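# Place an amber bottle on the capping machine riser

## Task

Lift any one amber bottle from the bench and set it down standing upright on the light-coloured riser that sits on the capping machine's platform, directly beneath the capping head; every other bottle must still be standing afterwards.

## Robot and tools

Robot: two arms of the same make, left_arm and right_arm, each with a two-finger parallel gripper and a wrist camera. Bases in the scene frame: left_arm at (-0.023, +0.346, 0) m, right_arm at (-0.054, -0.290, 0) m, each turned very slightly about z. Arm names do not match image sides.

Frames. Scene frame: origin at table-top height, halfway between the nominal bases; +z up, +x outward over the table, left_arm on +y. Reported end_effector_position (m) and end_effector_quat_wxyz are in this frame. The reported point lies between the finger pads, roughly 1 cm short of the fingertips. A gripper's fingers point along its own +z and close along its own y. Motion offsets are NOT in the scene frame: they are expressed in each arm's current Hand target axes. Printed poses can be wrong by a few cm, worse at long reach.

The shared row format (used by execute_actions and move): 14 numbers, each in [-1, 1], always all 14 even if one arm idles. First left_arm: dx, dy, dz, rx, ry, rz, opening; then right_arm in the same order. dx..rz are an offset from that arm's Hand target as it stood when the action or move began, along the Hand target's own axes; 1.0 equals 0.6 m of travel or 180 degrees. rx, ry, rz form a single rotation vector. Sending six zeros re-requests the current Hand target. The opening is absolute, not an offset: +1 fully open (0.093 m), -1 closed.

execute_actions(actions, cameras): actions is a list of actions; each action is a list of up to 15 rows, one per 1/30 s step; if fewer rows are given the last repeats until 15. All rows in one action count from the same start pose, and the next action starts from the new Hand target, so a repeated offset keeps adding. Images are returned only for an empty list or when cameras names them (["all"] for every camera). An empty list also shows the scene number and task.

move(target, speed, blend, opening_speed, grip_force, blocking, cameras): straight-line path per gripper. target is one 14-number row or a list of up to 15 rows; every row is an offset from the Hand targets at the move's start, not from the prior row. speed is m/s, 0.002 to 2.9 (default 0.25), one value or one per target; rotation is capped at twice that in rad/s. blend (m) rounds corners in a list; 0 stops at each. opening_speed is the finger rate per second on the -1..+1 scale, at least 0.2. grip_force is the per-pad limit in N, 10 to 50, one value or one per arm; it persists, and lower values close slowly. blocking=false returns after about 0.5 s while the move continues. Paths cap at 10 s and ignore obstacles. The result adds a move: line: done, off_target, moving, held or fault, plus limits such as paced (pose clipped) or held (steps withheld). done means within 10 mm and 2 degrees; it says nothing about contact.

wait(seconds 0 to 10): lets time pass holding commands. stop(): brakes a running move. zoom_image(camera, region [x0, y0, x1, y1] in pixels, at most 504 by 504) enlarges part of the newest image of that camera. read_manual gives licence text only. finished_scene(scene 1 to 3) ends the scene irreversibly; the bottle must remain in place without the robot.

Cameras (all 896x504): cam_head_left, cam_head_right, cam_high, cam_low, cam_left_wrist, cam_right_wrist.

Reading results. Hand target is the last commanded pose after clipping; the gripper often stops short of it, and only a new command (even zeros) pursues it again; then send the remaining gap as an offset. Orientation commands are clipped to 40 degrees from the measured orientation each step. Check position and tilt after every move; friction and weight can leave the hand low, short or tilted. grip_measured is the finger motor position on the -1..+1 scale; pads meet near -0.94, and each mm of object width adds about 0.0208. To grip firmly send a number at least 0.24 below the reading for the object's width (round bottles may need lower); keep sending it while carrying; to release send well above the width reading. Joint positions end with the opening in metres. Joint torques include arm weight and wrap at ±28 N m for joints 1 to 3.

Avoid: knocking over the other bottles; anything falling off the table; dropping or releasing the bottle while moving; fast contact with fixed or heavy objects, the capping head included; grippers, wrist cameras or arms touching each other (the clearance check does not guard gripper-to-gripper contact); force on a wrist camera cable; paths passing near an arm's own base; pressing toward unreachable poses or holding long stretched out, which heats motors (MOTOR HOT at 75 °C, fold fault at 90 °C, collapse at 100 °C). Objects may be nudged occasionally. Time spent thinking advances the scene.

Each tool is called as a command line: name --argument value for each argument, lists and objects as JSON in quotes; but a table of rows of numbers goes row by row, as --pt "numbers of a row", without its own name.

## Session

execute_actions --actions '[]'

Scene clock: 0.00 s.
left_arm: end_effector_position=(+0.3159, +0.4338, +0.3060) grip_measured=+1.000 end_effector_quat_wxyz=(+0.709, -0.143, +0.690, +0.033) | right_arm: end_effector_position=(+0.2826, -0.2623, +0.2218) grip_measured=+1.000 end_effector_quat_wxyz=(+0.559, +0.028, +0.816, +0.144)
Joint positions: left_arm=[0.281 0.901 0.597 0.31 0.004 -0.158 0.093] | right_arm=[0.006 0.923 0.601 -0.028 -0.241 0.199 0.093]
Joint velocities: within noise
Joint torques (N m): no reading
Heat: left arm: 27 °C; right arm: 26 °C.
Hand target: left_arm +0.3154, +0.4337, +0.3134; +0.715, -0.142, +0.684, +0.034 | right_arm +0.2840, -0.2623, +0.2304; +0.568, +0.026, +0.810, +0.144
Tool commands: left_gripper/opening=+1.0 right_gripper/opening=+1.0

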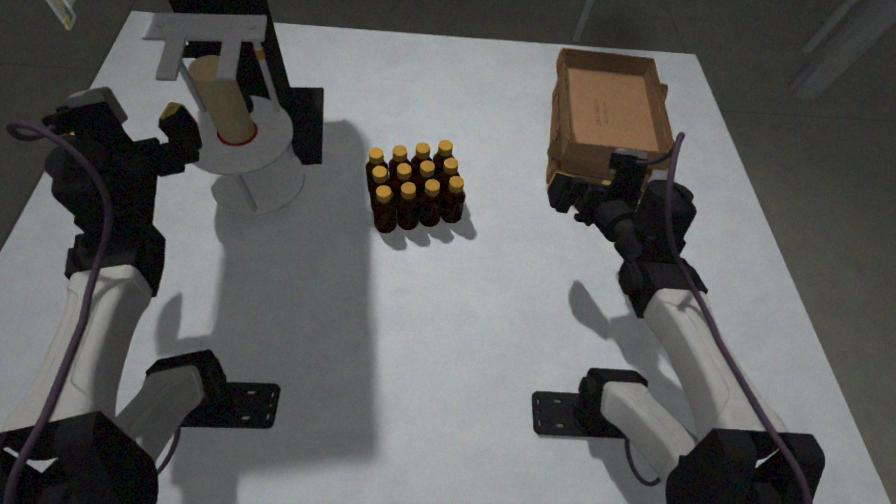

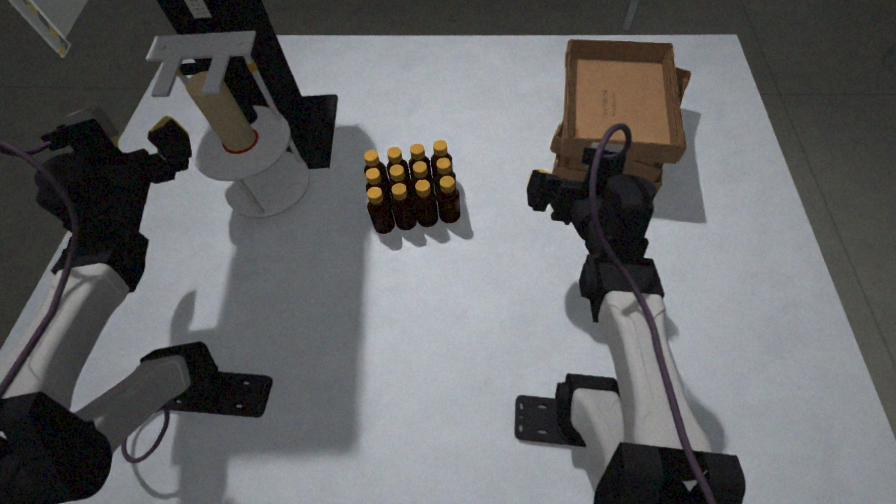

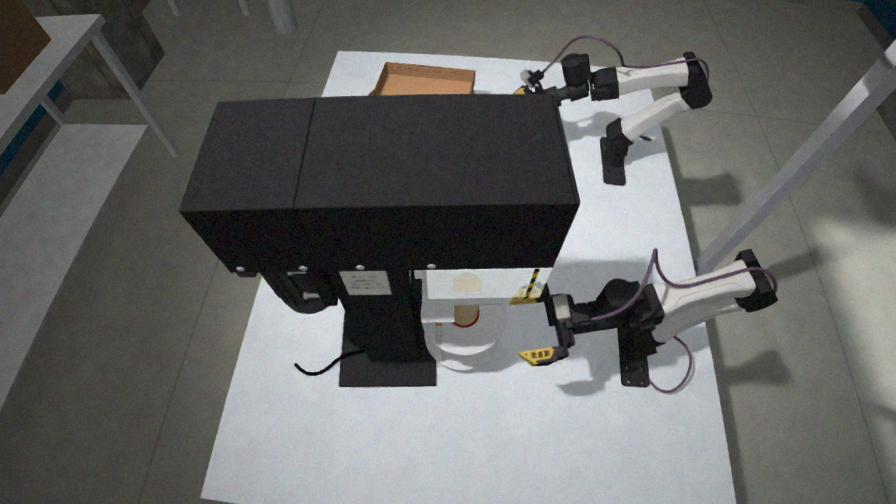

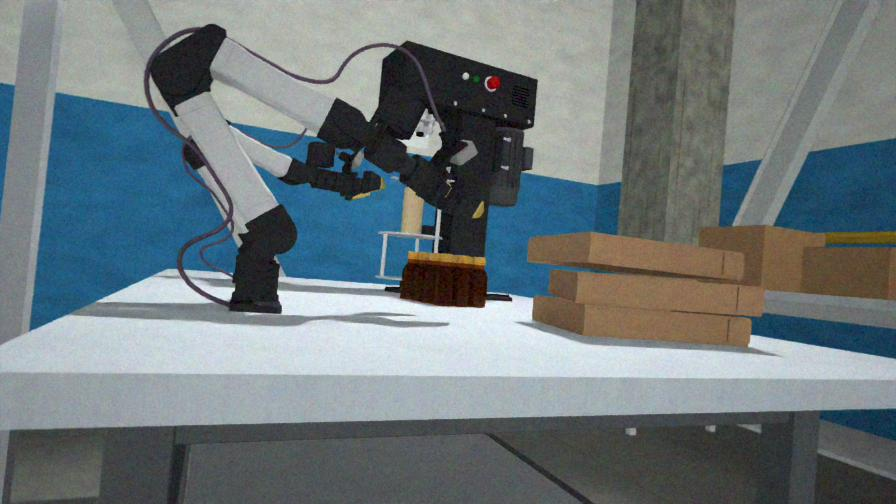

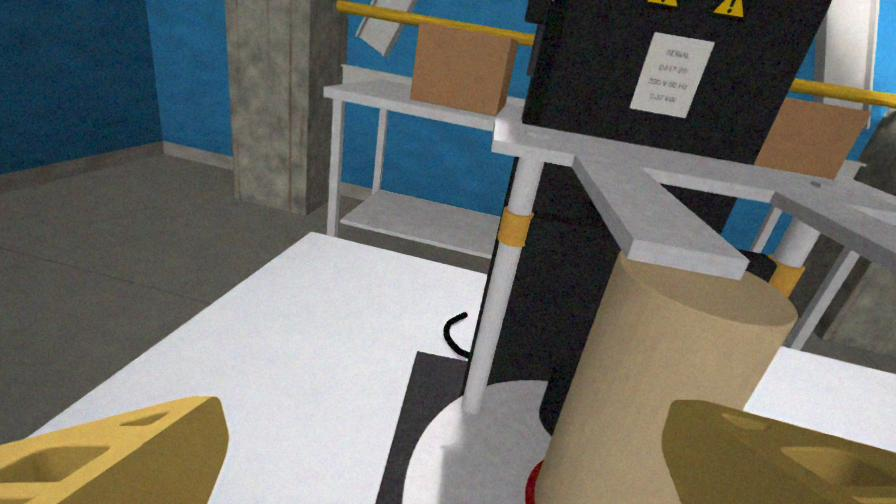

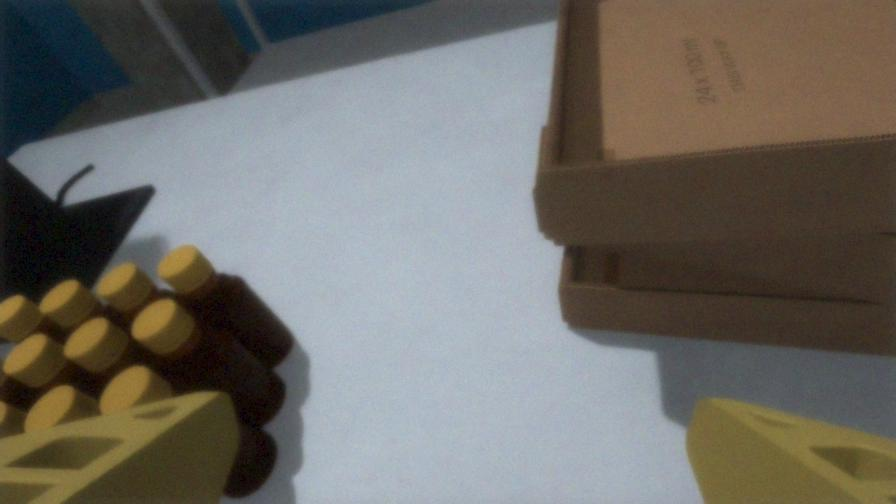

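zoom_image --camera "cam_left_wrist" --region '[392, 0, 896, 504]'

zoom_image --camera "cam_head_left" --region '[40, 0, 360, 240]'

zoom_image --camera "cam_low" --region '[280, 30, 600, 330]'

zoom_image --camera "cam_high" --region '[320, 220, 640, 400]'

Scaled by 1.000.

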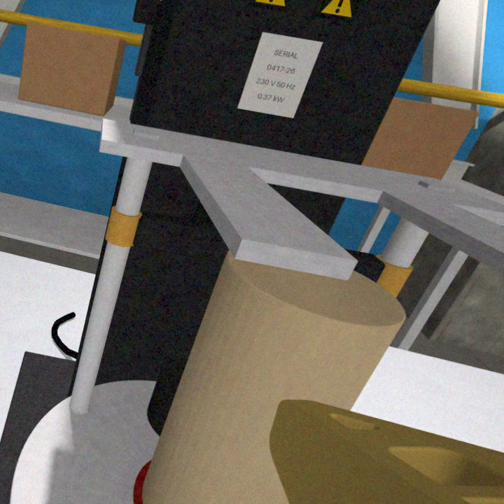

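Scaled by 1.575 from the camera's 896x504 image, which has a finer 1280x720 frame.

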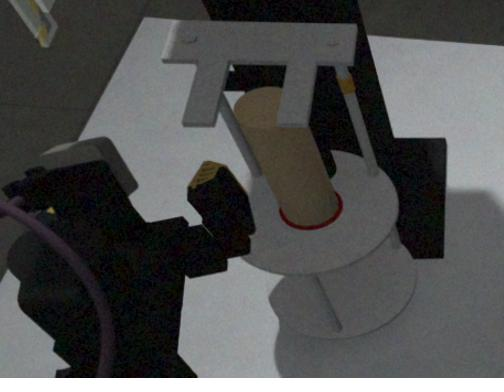

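Scaled by 1.575 from the camera's 896x504 image, which has a finer 1280x720 frame.

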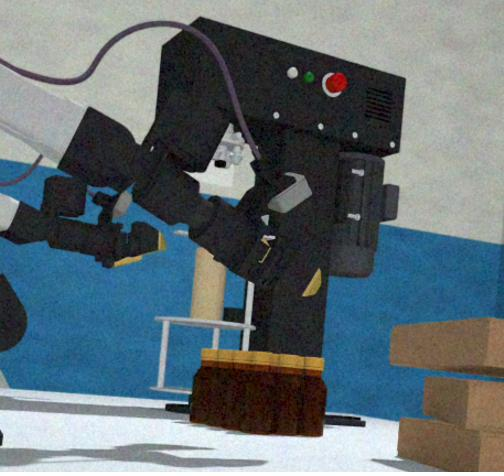

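Scaled by 1.575 from the camera's 896x504 image, which has a finer 1280x720 frame.

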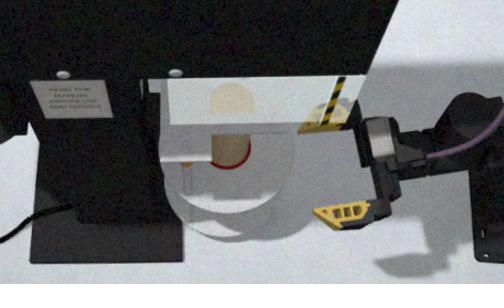

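zoom_image --camera "cam_head_left" --region '[140, 330, 420, 490]'

zoom_image --camera "cam_head_left" --region '[480, 330, 760, 490]'

zoom_image --camera "cam_head_left" --region '[340, 120, 500, 240]'

zoom_image --camera "cam_head_right" --region '[340, 120, 500, 240]'

zoom_image --camera "cam_right_wrist" --region '[0, 200, 400, 504]'

Scaled by 1.800 from the camera's 896x504 image, which has a finer 1280x720 frame.

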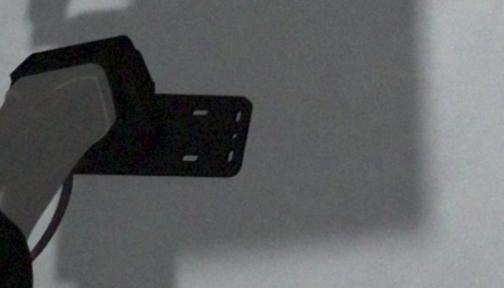

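Scaled by 1.800 from the camera's 896x504 image, which has a finer 1280x720 frame.

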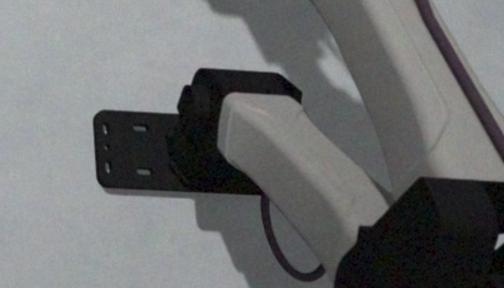

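Scaled by 3.150 from the camera's 896x504 image, which has a finer 1280x720 frame.

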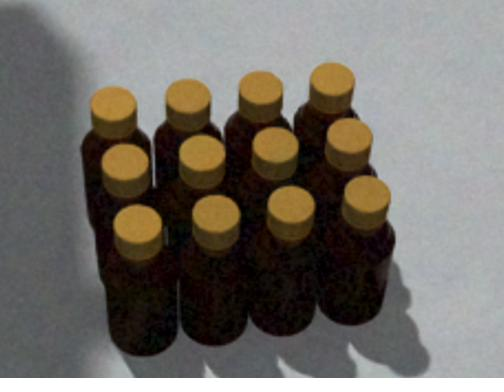

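Scaled by 3.150 from the camera's 896x504 image, which has a finer 1280x720 frame.

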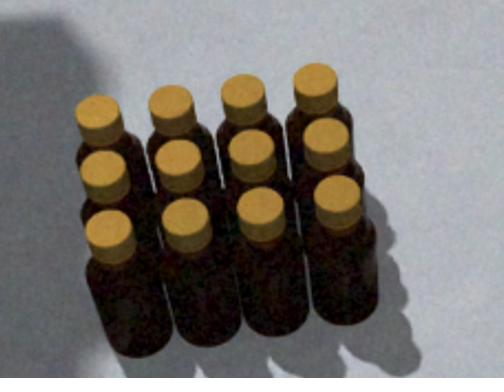

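Scaled by 1.260 from the camera's 896x504 image, which has a finer 1280x720 frame.

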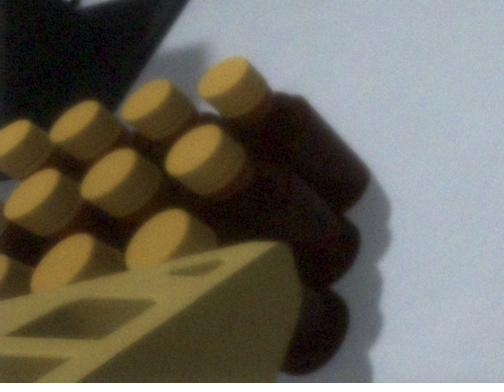

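zoom_image --camera "cam_left_wrist" --region '[0, 330, 320, 504]'

zoom_image --camera "cam_left_wrist" --region '[576, 330, 896, 504]'

Scaled by 1.575 from the camera's 896x504 image, which has a finer 1280x720 frame.

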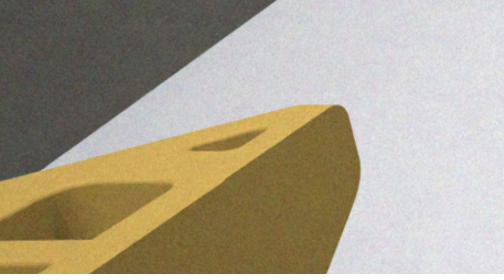

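Scaled by 1.575 from the camera's 896x504 image, which has a finer 1280x720 frame.

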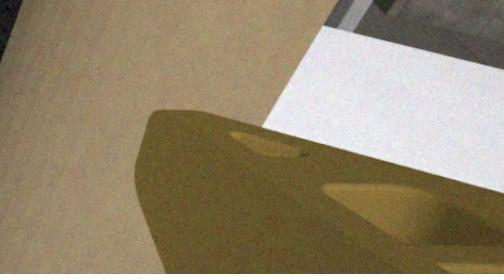

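zoom_image --camera "cam_head_left" --region '[0, 0, 300, 280]'

zoom_image --camera "cam_head_left" --region '[596, 20, 896, 300]'

zoom_image --camera "cam_head_right" --region '[40, 0, 360, 240]'

Scaled by 1.680 from the camera's 896x504 image, which has a finer 1280x720 frame.

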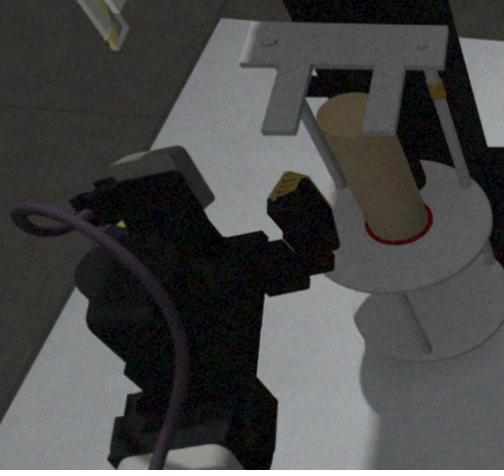

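Scaled by 1.680 from the camera's 896x504 image, which has a finer 1280x720 frame.

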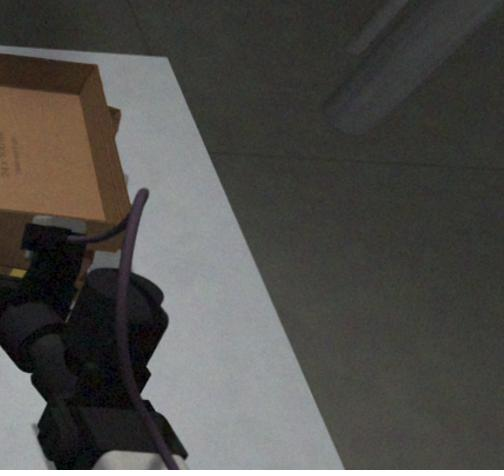

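Scaled by 1.575 from the camera's 896x504 image, which has a finer 1280x720 frame.

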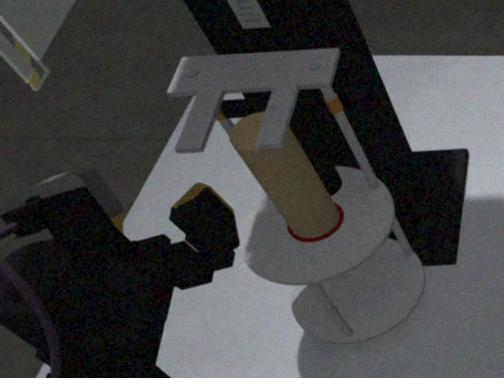

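move --target '[-0.0563, -0.2118, -0.2218, 0, 0, 0, 1, 0, 0, 0, 0, 0, 0, 1]' --speed 0.25 --cameras '["all"]'

Scene clock: 26.93 s.
left_arm: end_effector_position=(+0.2162, +0.2799, +0.3505) grip_measured=+1.000 end_effector_quat_wxyz=(+0.709, -0.125, +0.693, +0.039) | right_arm: end_effector_position=(+0.2826, -0.2623, +0.2218) grip_measured=+1.000 end_effector_quat_wxyz=(+0.559, +0.028, +0.816, +0.144)
Joint positions: left_arm=[-0.922 0.67 0.711 -0.018 -1.181 -0.103 0.093] | right_arm=[0.006 0.923 0.601 -0.028 -0.241 0.199 0.093]
Joint torques (N m): left_arm=[-0.31 1.14 9.16 1.89 -0.11 -0.07] | right_arm=[-0.18 -2.67 7.97 2 0.04 -0.03]
Heat: left arm: 33 °C; right arm: 30 °C.
Hand target: left_arm +0.2152, +0.2838, +0.3634; +0.715, -0.142, +0.684, +0.034 | right_arm +0.2840, -0.2623, +0.2304; +0.568, +0.026, +0.810, +0.144
Off the commanded pose: left_arm 0.013 m, 2 deg | right_arm 0.009 m, 1 deg.
move: off_target (left_arm)

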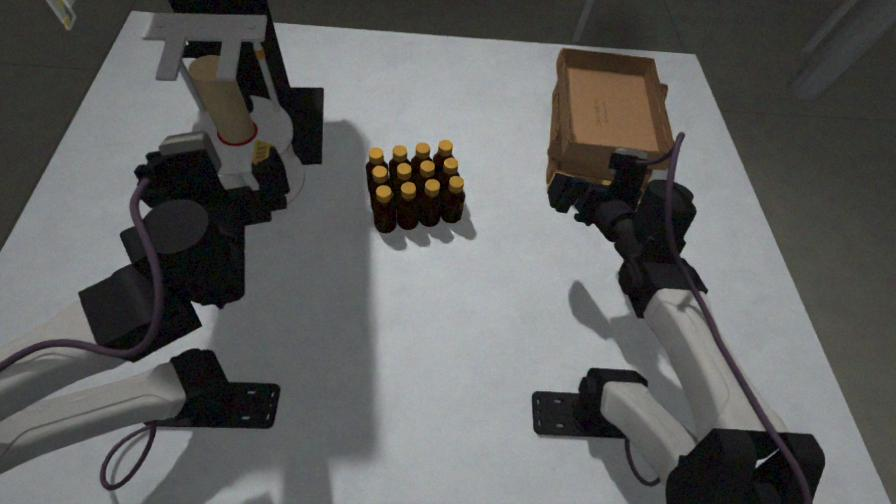

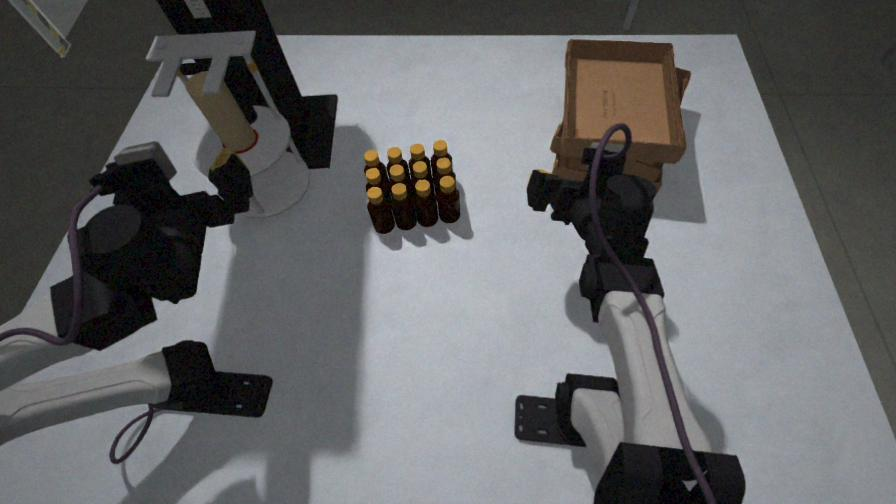

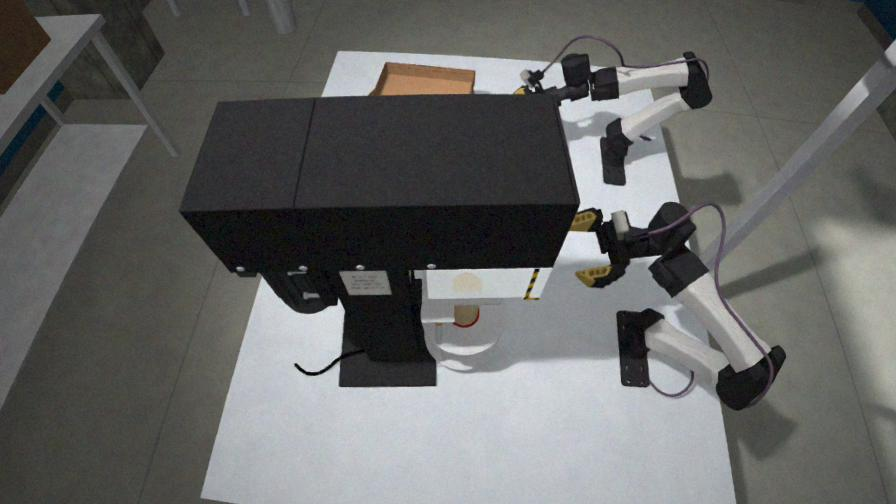

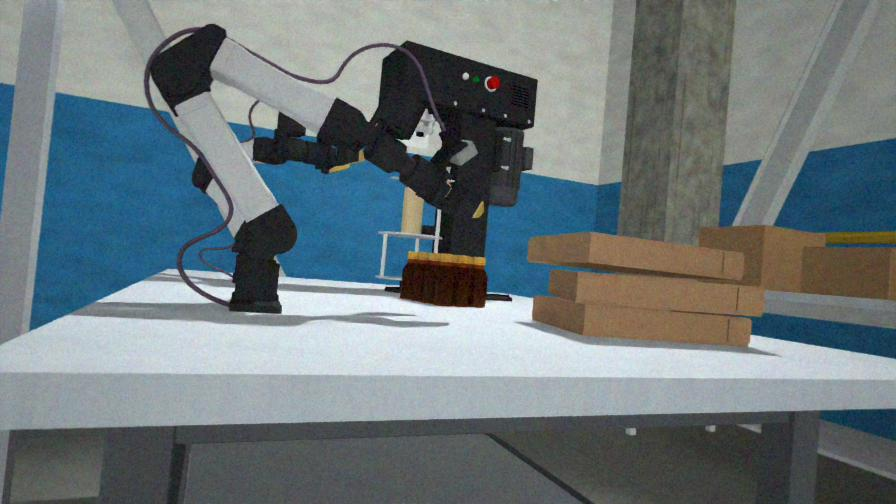

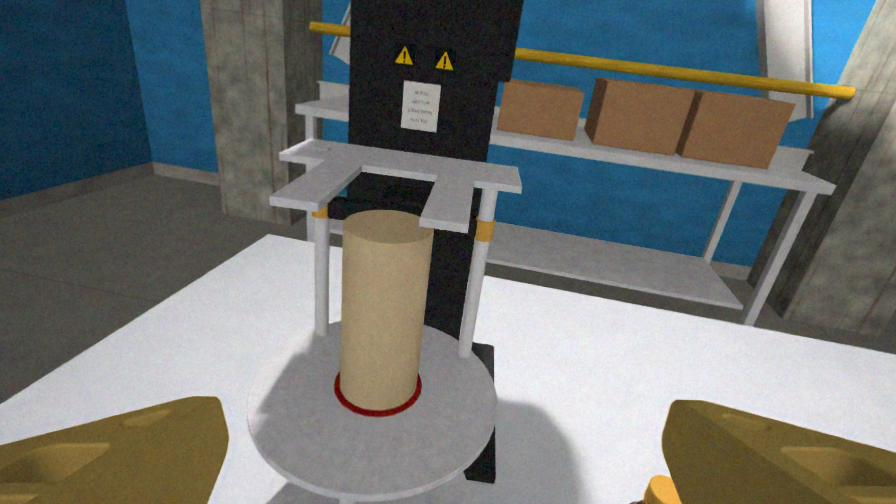

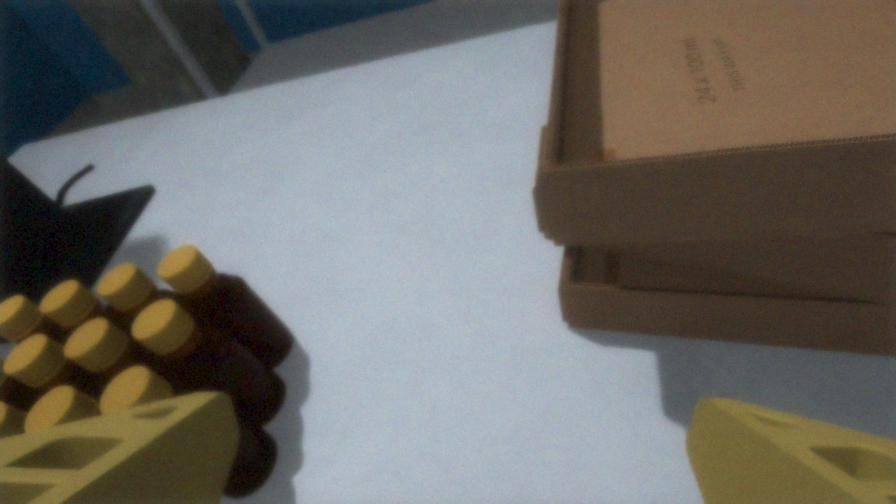

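zoom_image --camera "cam_left_wrist" --region '[230, 100, 550, 280]'

zoom_image --camera "cam_left_wrist" --region '[230, 280, 550, 504]'

zoom_image --camera "cam_high" --region '[340, 220, 560, 400]'

zoom_image --camera "cam_low" --region '[340, 80, 540, 320]'

Scaled by 1.575 from the camera's 896x504 image, which has a finer 1280x720 frame.

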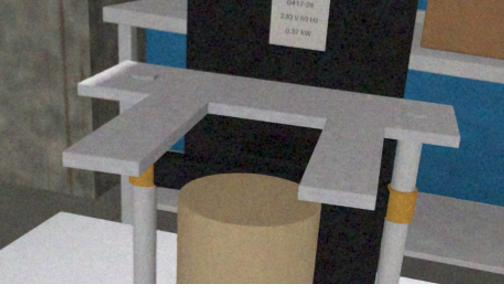

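Scaled by 1.575 from the camera's 896x504 image, which has a finer 1280x720 frame.

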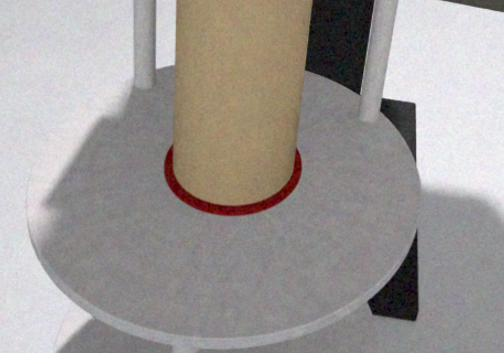

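Scaled by 2.291 from the camera's 896x504 image, which has a finer 1280x720 frame.

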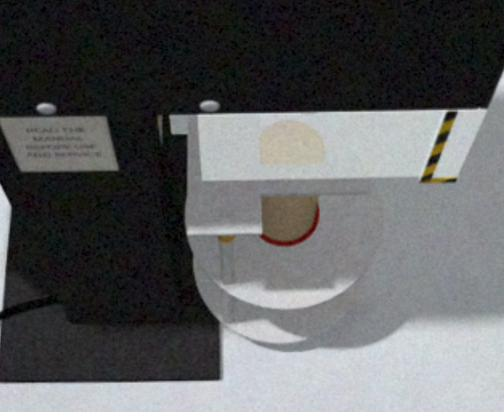

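Scaled by 2.100 from the camera's 896x504 image, which has a finer 1280x720 frame.

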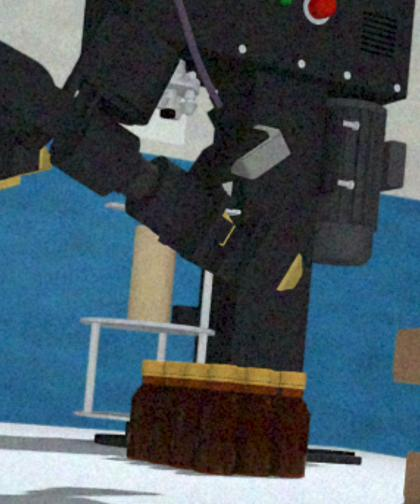

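move --target '[0, 0, 0, 0, -0.18, 0, 1, 0, 0, 0, 0, 0, 0, 1]' --speed 0.3 --cameras '["cam_left_wrist"]'

Scene clock: 33.77 s.
left_arm: end_effector_position=(+0.2225, +0.2770, +0.3525) grip_measured=+1.000 end_effector_quat_wxyz=(+0.853, -0.083, +0.511, +0.070) | right_arm: end_effector_position=(+0.2826, -0.2623, +0.2218) grip_measured=+1.000 end_effector_quat_wxyz=(+0.559, +0.028, +0.816, +0.144)
Joint positions: left_arm=[-0.779 0.947 0.269 1.486 -0.873 0.598 0.093] | right_arm=[0.006 0.923 0.601 -0.028 -0.241 0.199 0.093]
Joint torques (N m): left_arm=[0.44 0.32 6 2.09 0.46 -0.07] | right_arm=[-0.18 -2.67 7.97 2 0.04 -0.03]
Heat: left arm: 35 °C; right arm: 31 °C.
Hand target: left_arm +0.2152, +0.2838, +0.3634; +0.877, -0.127, +0.457, +0.072 | right_arm +0.2840, -0.2623, +0.2304; +0.568, +0.026, +0.810, +0.144
Off the commanded pose: left_arm 0.015 m, 8 deg | right_arm 0.009 m, 1 deg.
joint sent to its limit (left arm) — joint 4 (wrist pitch), upper limit. The joint targets are off in orientation, not in position.
move: off_target (left_arm)
Images, in order (width x height): cam_left_wrist 896x504.

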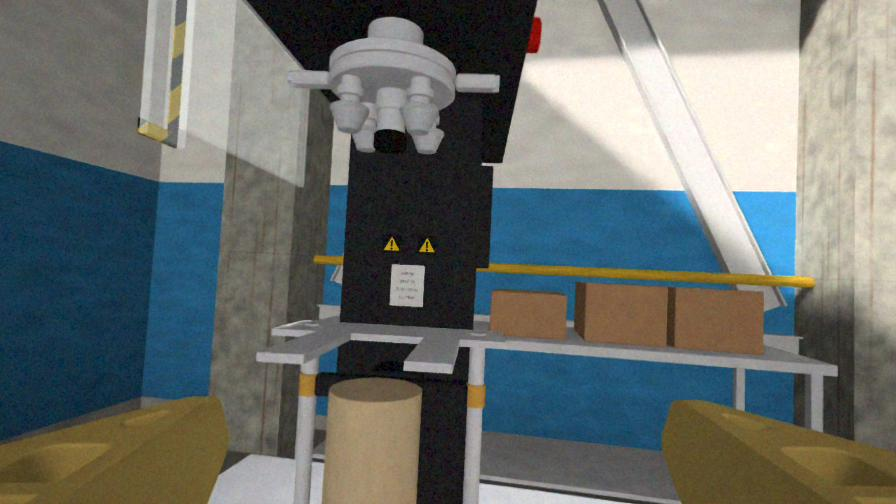

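move --target '[0.3347, -0.1543, -0.2522, 0.2899, 0.2488, -0.0118, 1, 0.094, -0.0528, -0.158, 0, 0.28, 0, 1]' --speed 0.3 --cameras '["all"]'

Scene clock: 56.87 s.
left_arm: end_effector_position=(+0.2308, +0.1561, +0.1231) grip_measured=+1.000 end_effector_quat_wxyz=(+0.605, +0.240, +0.735, -0.189) | right_arm: end_effector_position=(+0.1779, -0.2961, +0.1944) grip_measured=+1.000 end_effector_quat_wxyz=(+0.165, -0.033, +0.974, +0.151)
Joint positions: left_arm=[-0.642 1.104 0.078 0.828 -0.047 0.004 0.093] | right_arm=[-0.268 1.209 1.2 -1.34 -0.397 -0.335 0.093]
Joint torques (N m): left_arm=[0.43 -0.84 6.93 2.48 0.17 -0.23] | right_arm=[-0.73 -2.45 8.02 0.53 -0.07 -0.18]
Heat: left arm: 37 °C; right arm: 33 °C.
Hand target: left_arm +0.2337, +0.1535, +0.1300; +0.611, +0.237, +0.728, -0.199 | right_arm +0.1800, -0.3004, +0.2002; +0.169, -0.038, +0.975, +0.142
Off the commanded pose: left_arm 0.008 m, 2 deg | right_arm 0.008 m, 1 deg.
move: done

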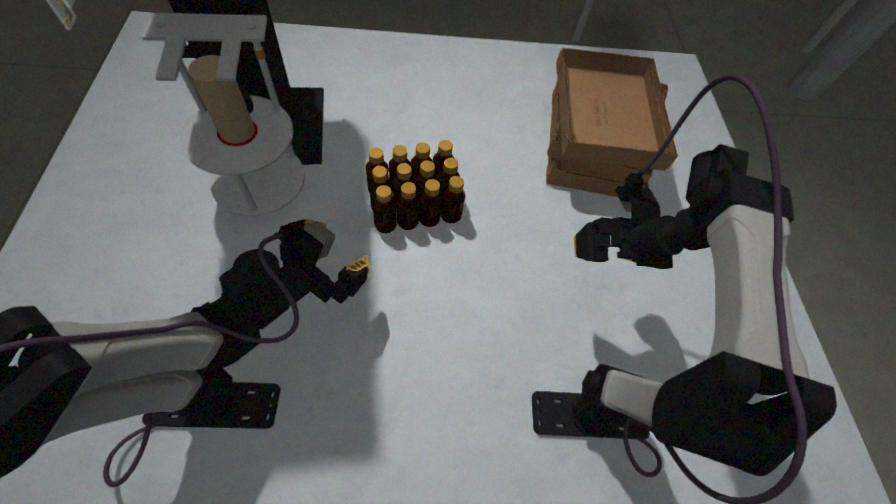

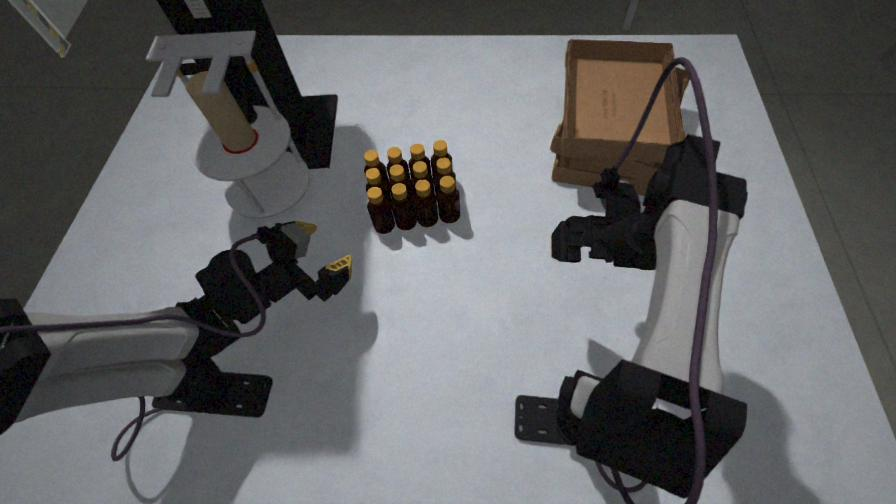

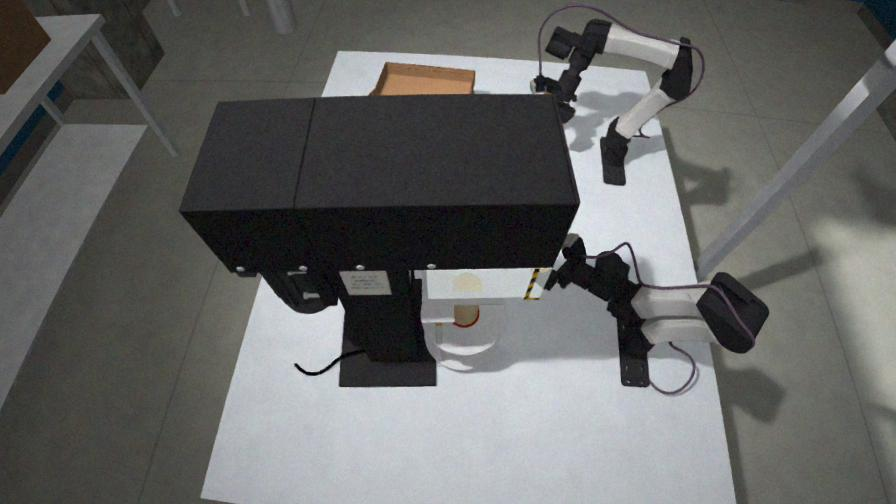

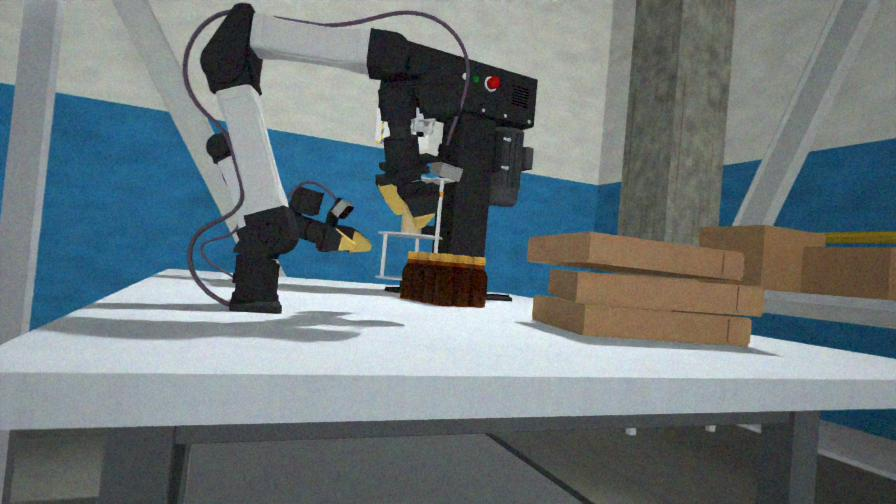

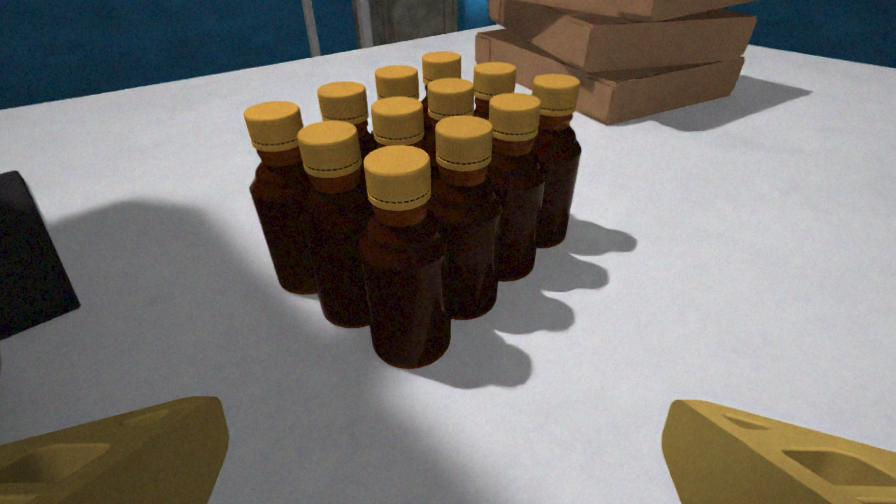

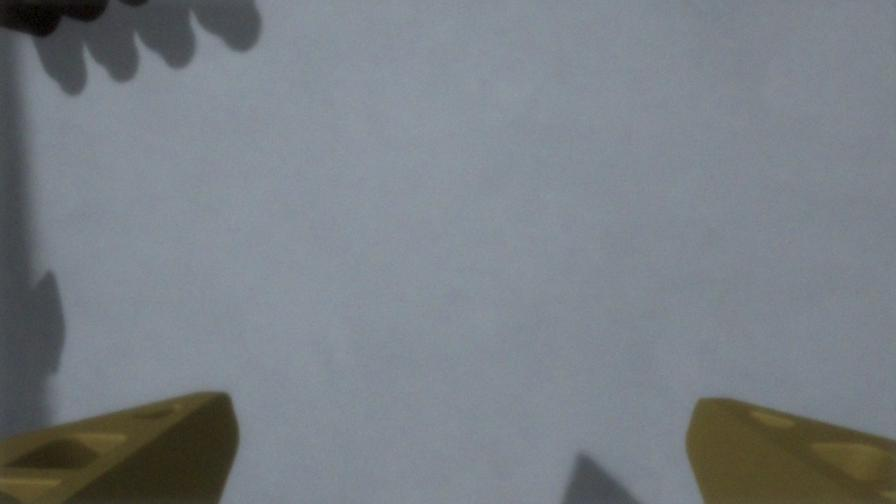

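zoom_image --camera "cam_left_wrist" --region '[220, 40, 620, 380]'

zoom_image --camera "cam_left_wrist" --region '[320, 130, 500, 380]'

zoom_image --camera "cam_low" --region '[360, 40, 560, 320]'

Scaled by 1.260 from the camera's 896x504 image, which has a finer 1280x720 frame.

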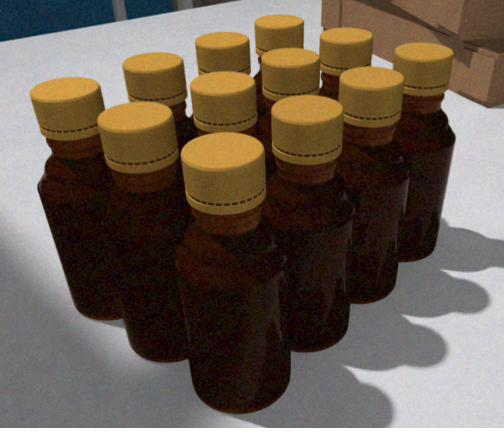

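Scaled by 2.016 from the camera's 896x504 image, which has a finer 1280x720 frame.

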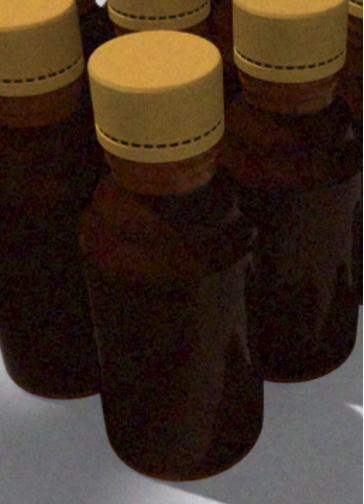

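Scaled by 1.800 from the camera's 896x504 image, which has a finer 1280x720 frame.

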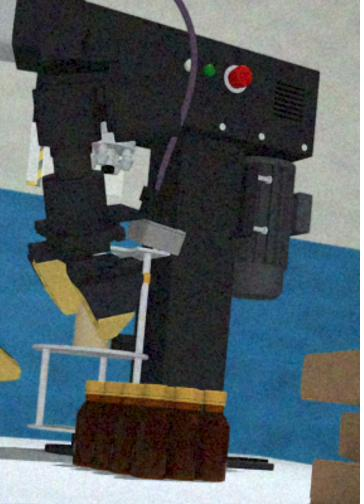

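move --target '[0.0513, 0.0305, 0.1215, -0.0169, -0.0277, -0.0022, 1, 0, 0, 0, 0, 0, 0, 1]' --speed 0.2 --cameras '["cam_left_wrist", "cam_low", "cam_head_left", "cam_head_right"]'

Scene clock: 67.77 s.
left_arm: end_effector_position=(+0.2912, +0.1331, +0.0658) grip_measured=+1.000 end_effector_quat_wxyz=(+0.611, +0.221, +0.740, -0.175) | right_arm: end_effector_position=(+0.1778, -0.2961, +0.1944) grip_measured=+1.000 end_effector_quat_wxyz=(+0.165, -0.033, +0.974, +0.151)
Joint positions: left_arm=[-0.59 1.911 0.234 1.484 -0.045 0.004 0.093] | right_arm=[-0.268 1.209 1.2 -1.34 -0.397 -0.335 0.093]
Joint torques (N m): left_arm=[0.4 -4.41 3.85 3.28 0.14 -0.2] | right_arm=[-0.73 -2.45 8.01 0.54 -0.08 -0.18]
Heat: left arm: 37 °C; right arm: 33 °C.
Hand target: left_arm +0.2982, +0.1292, +0.0871; +0.648, +0.209, +0.707, -0.192 | right_arm +0.1800, -0.3004, +0.2002; +0.169, -0.038, +0.975, +0.142
Off the commanded pose: left_arm 0.023 m, 6 deg | right_arm 0.007 m, 1 deg.
joint sent to its limit (left arm) — joint 4 (wrist pitch), upper limit. The joint targets still meet the commanded pose.
move: off_target (left_arm)
Images, in order (width x height): cam_head_left 896x504, cam_head_right 896x504, cam_low 896x504, cam_left_wrist 896x504.

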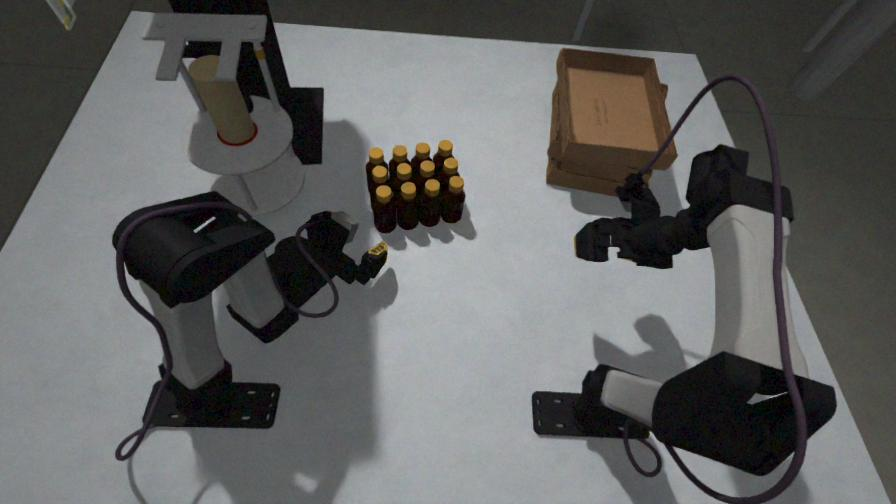

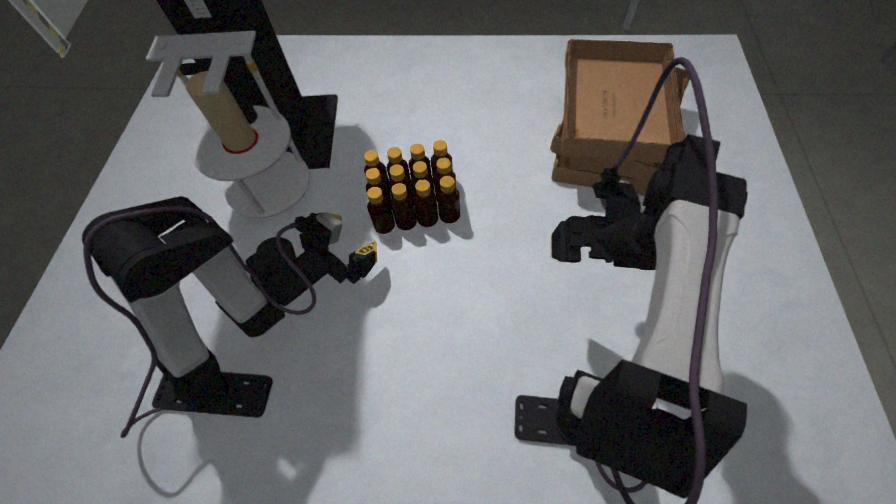

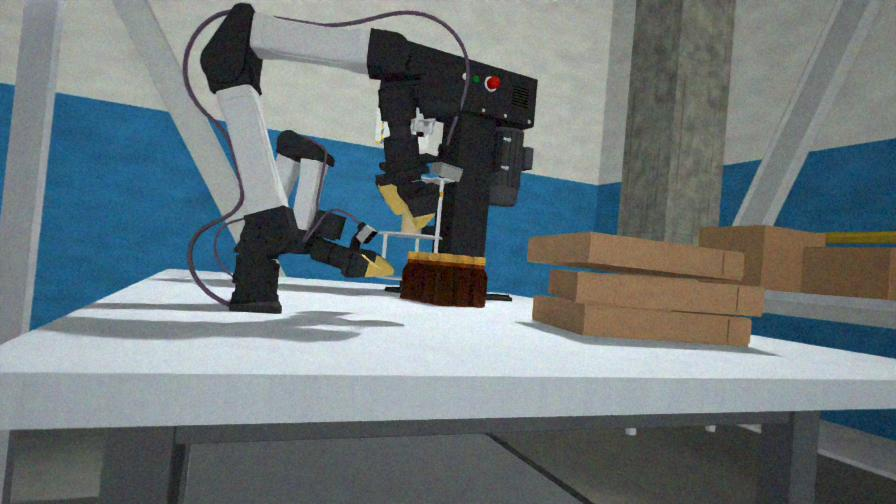

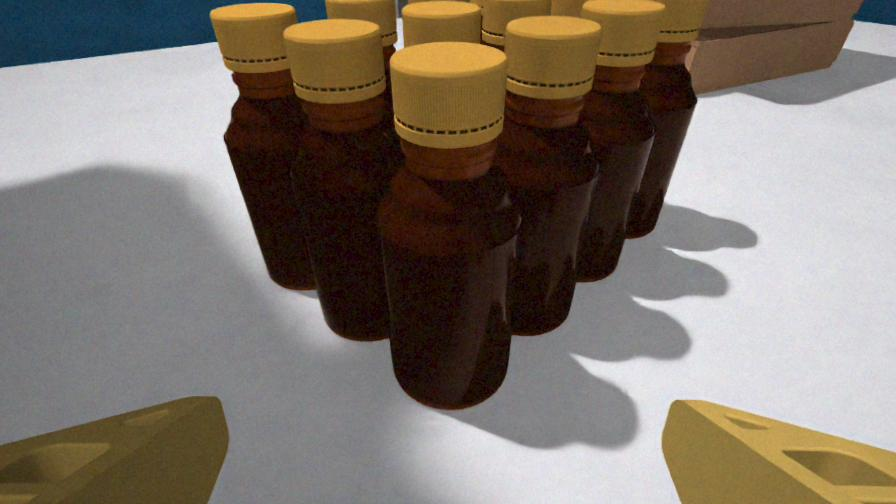

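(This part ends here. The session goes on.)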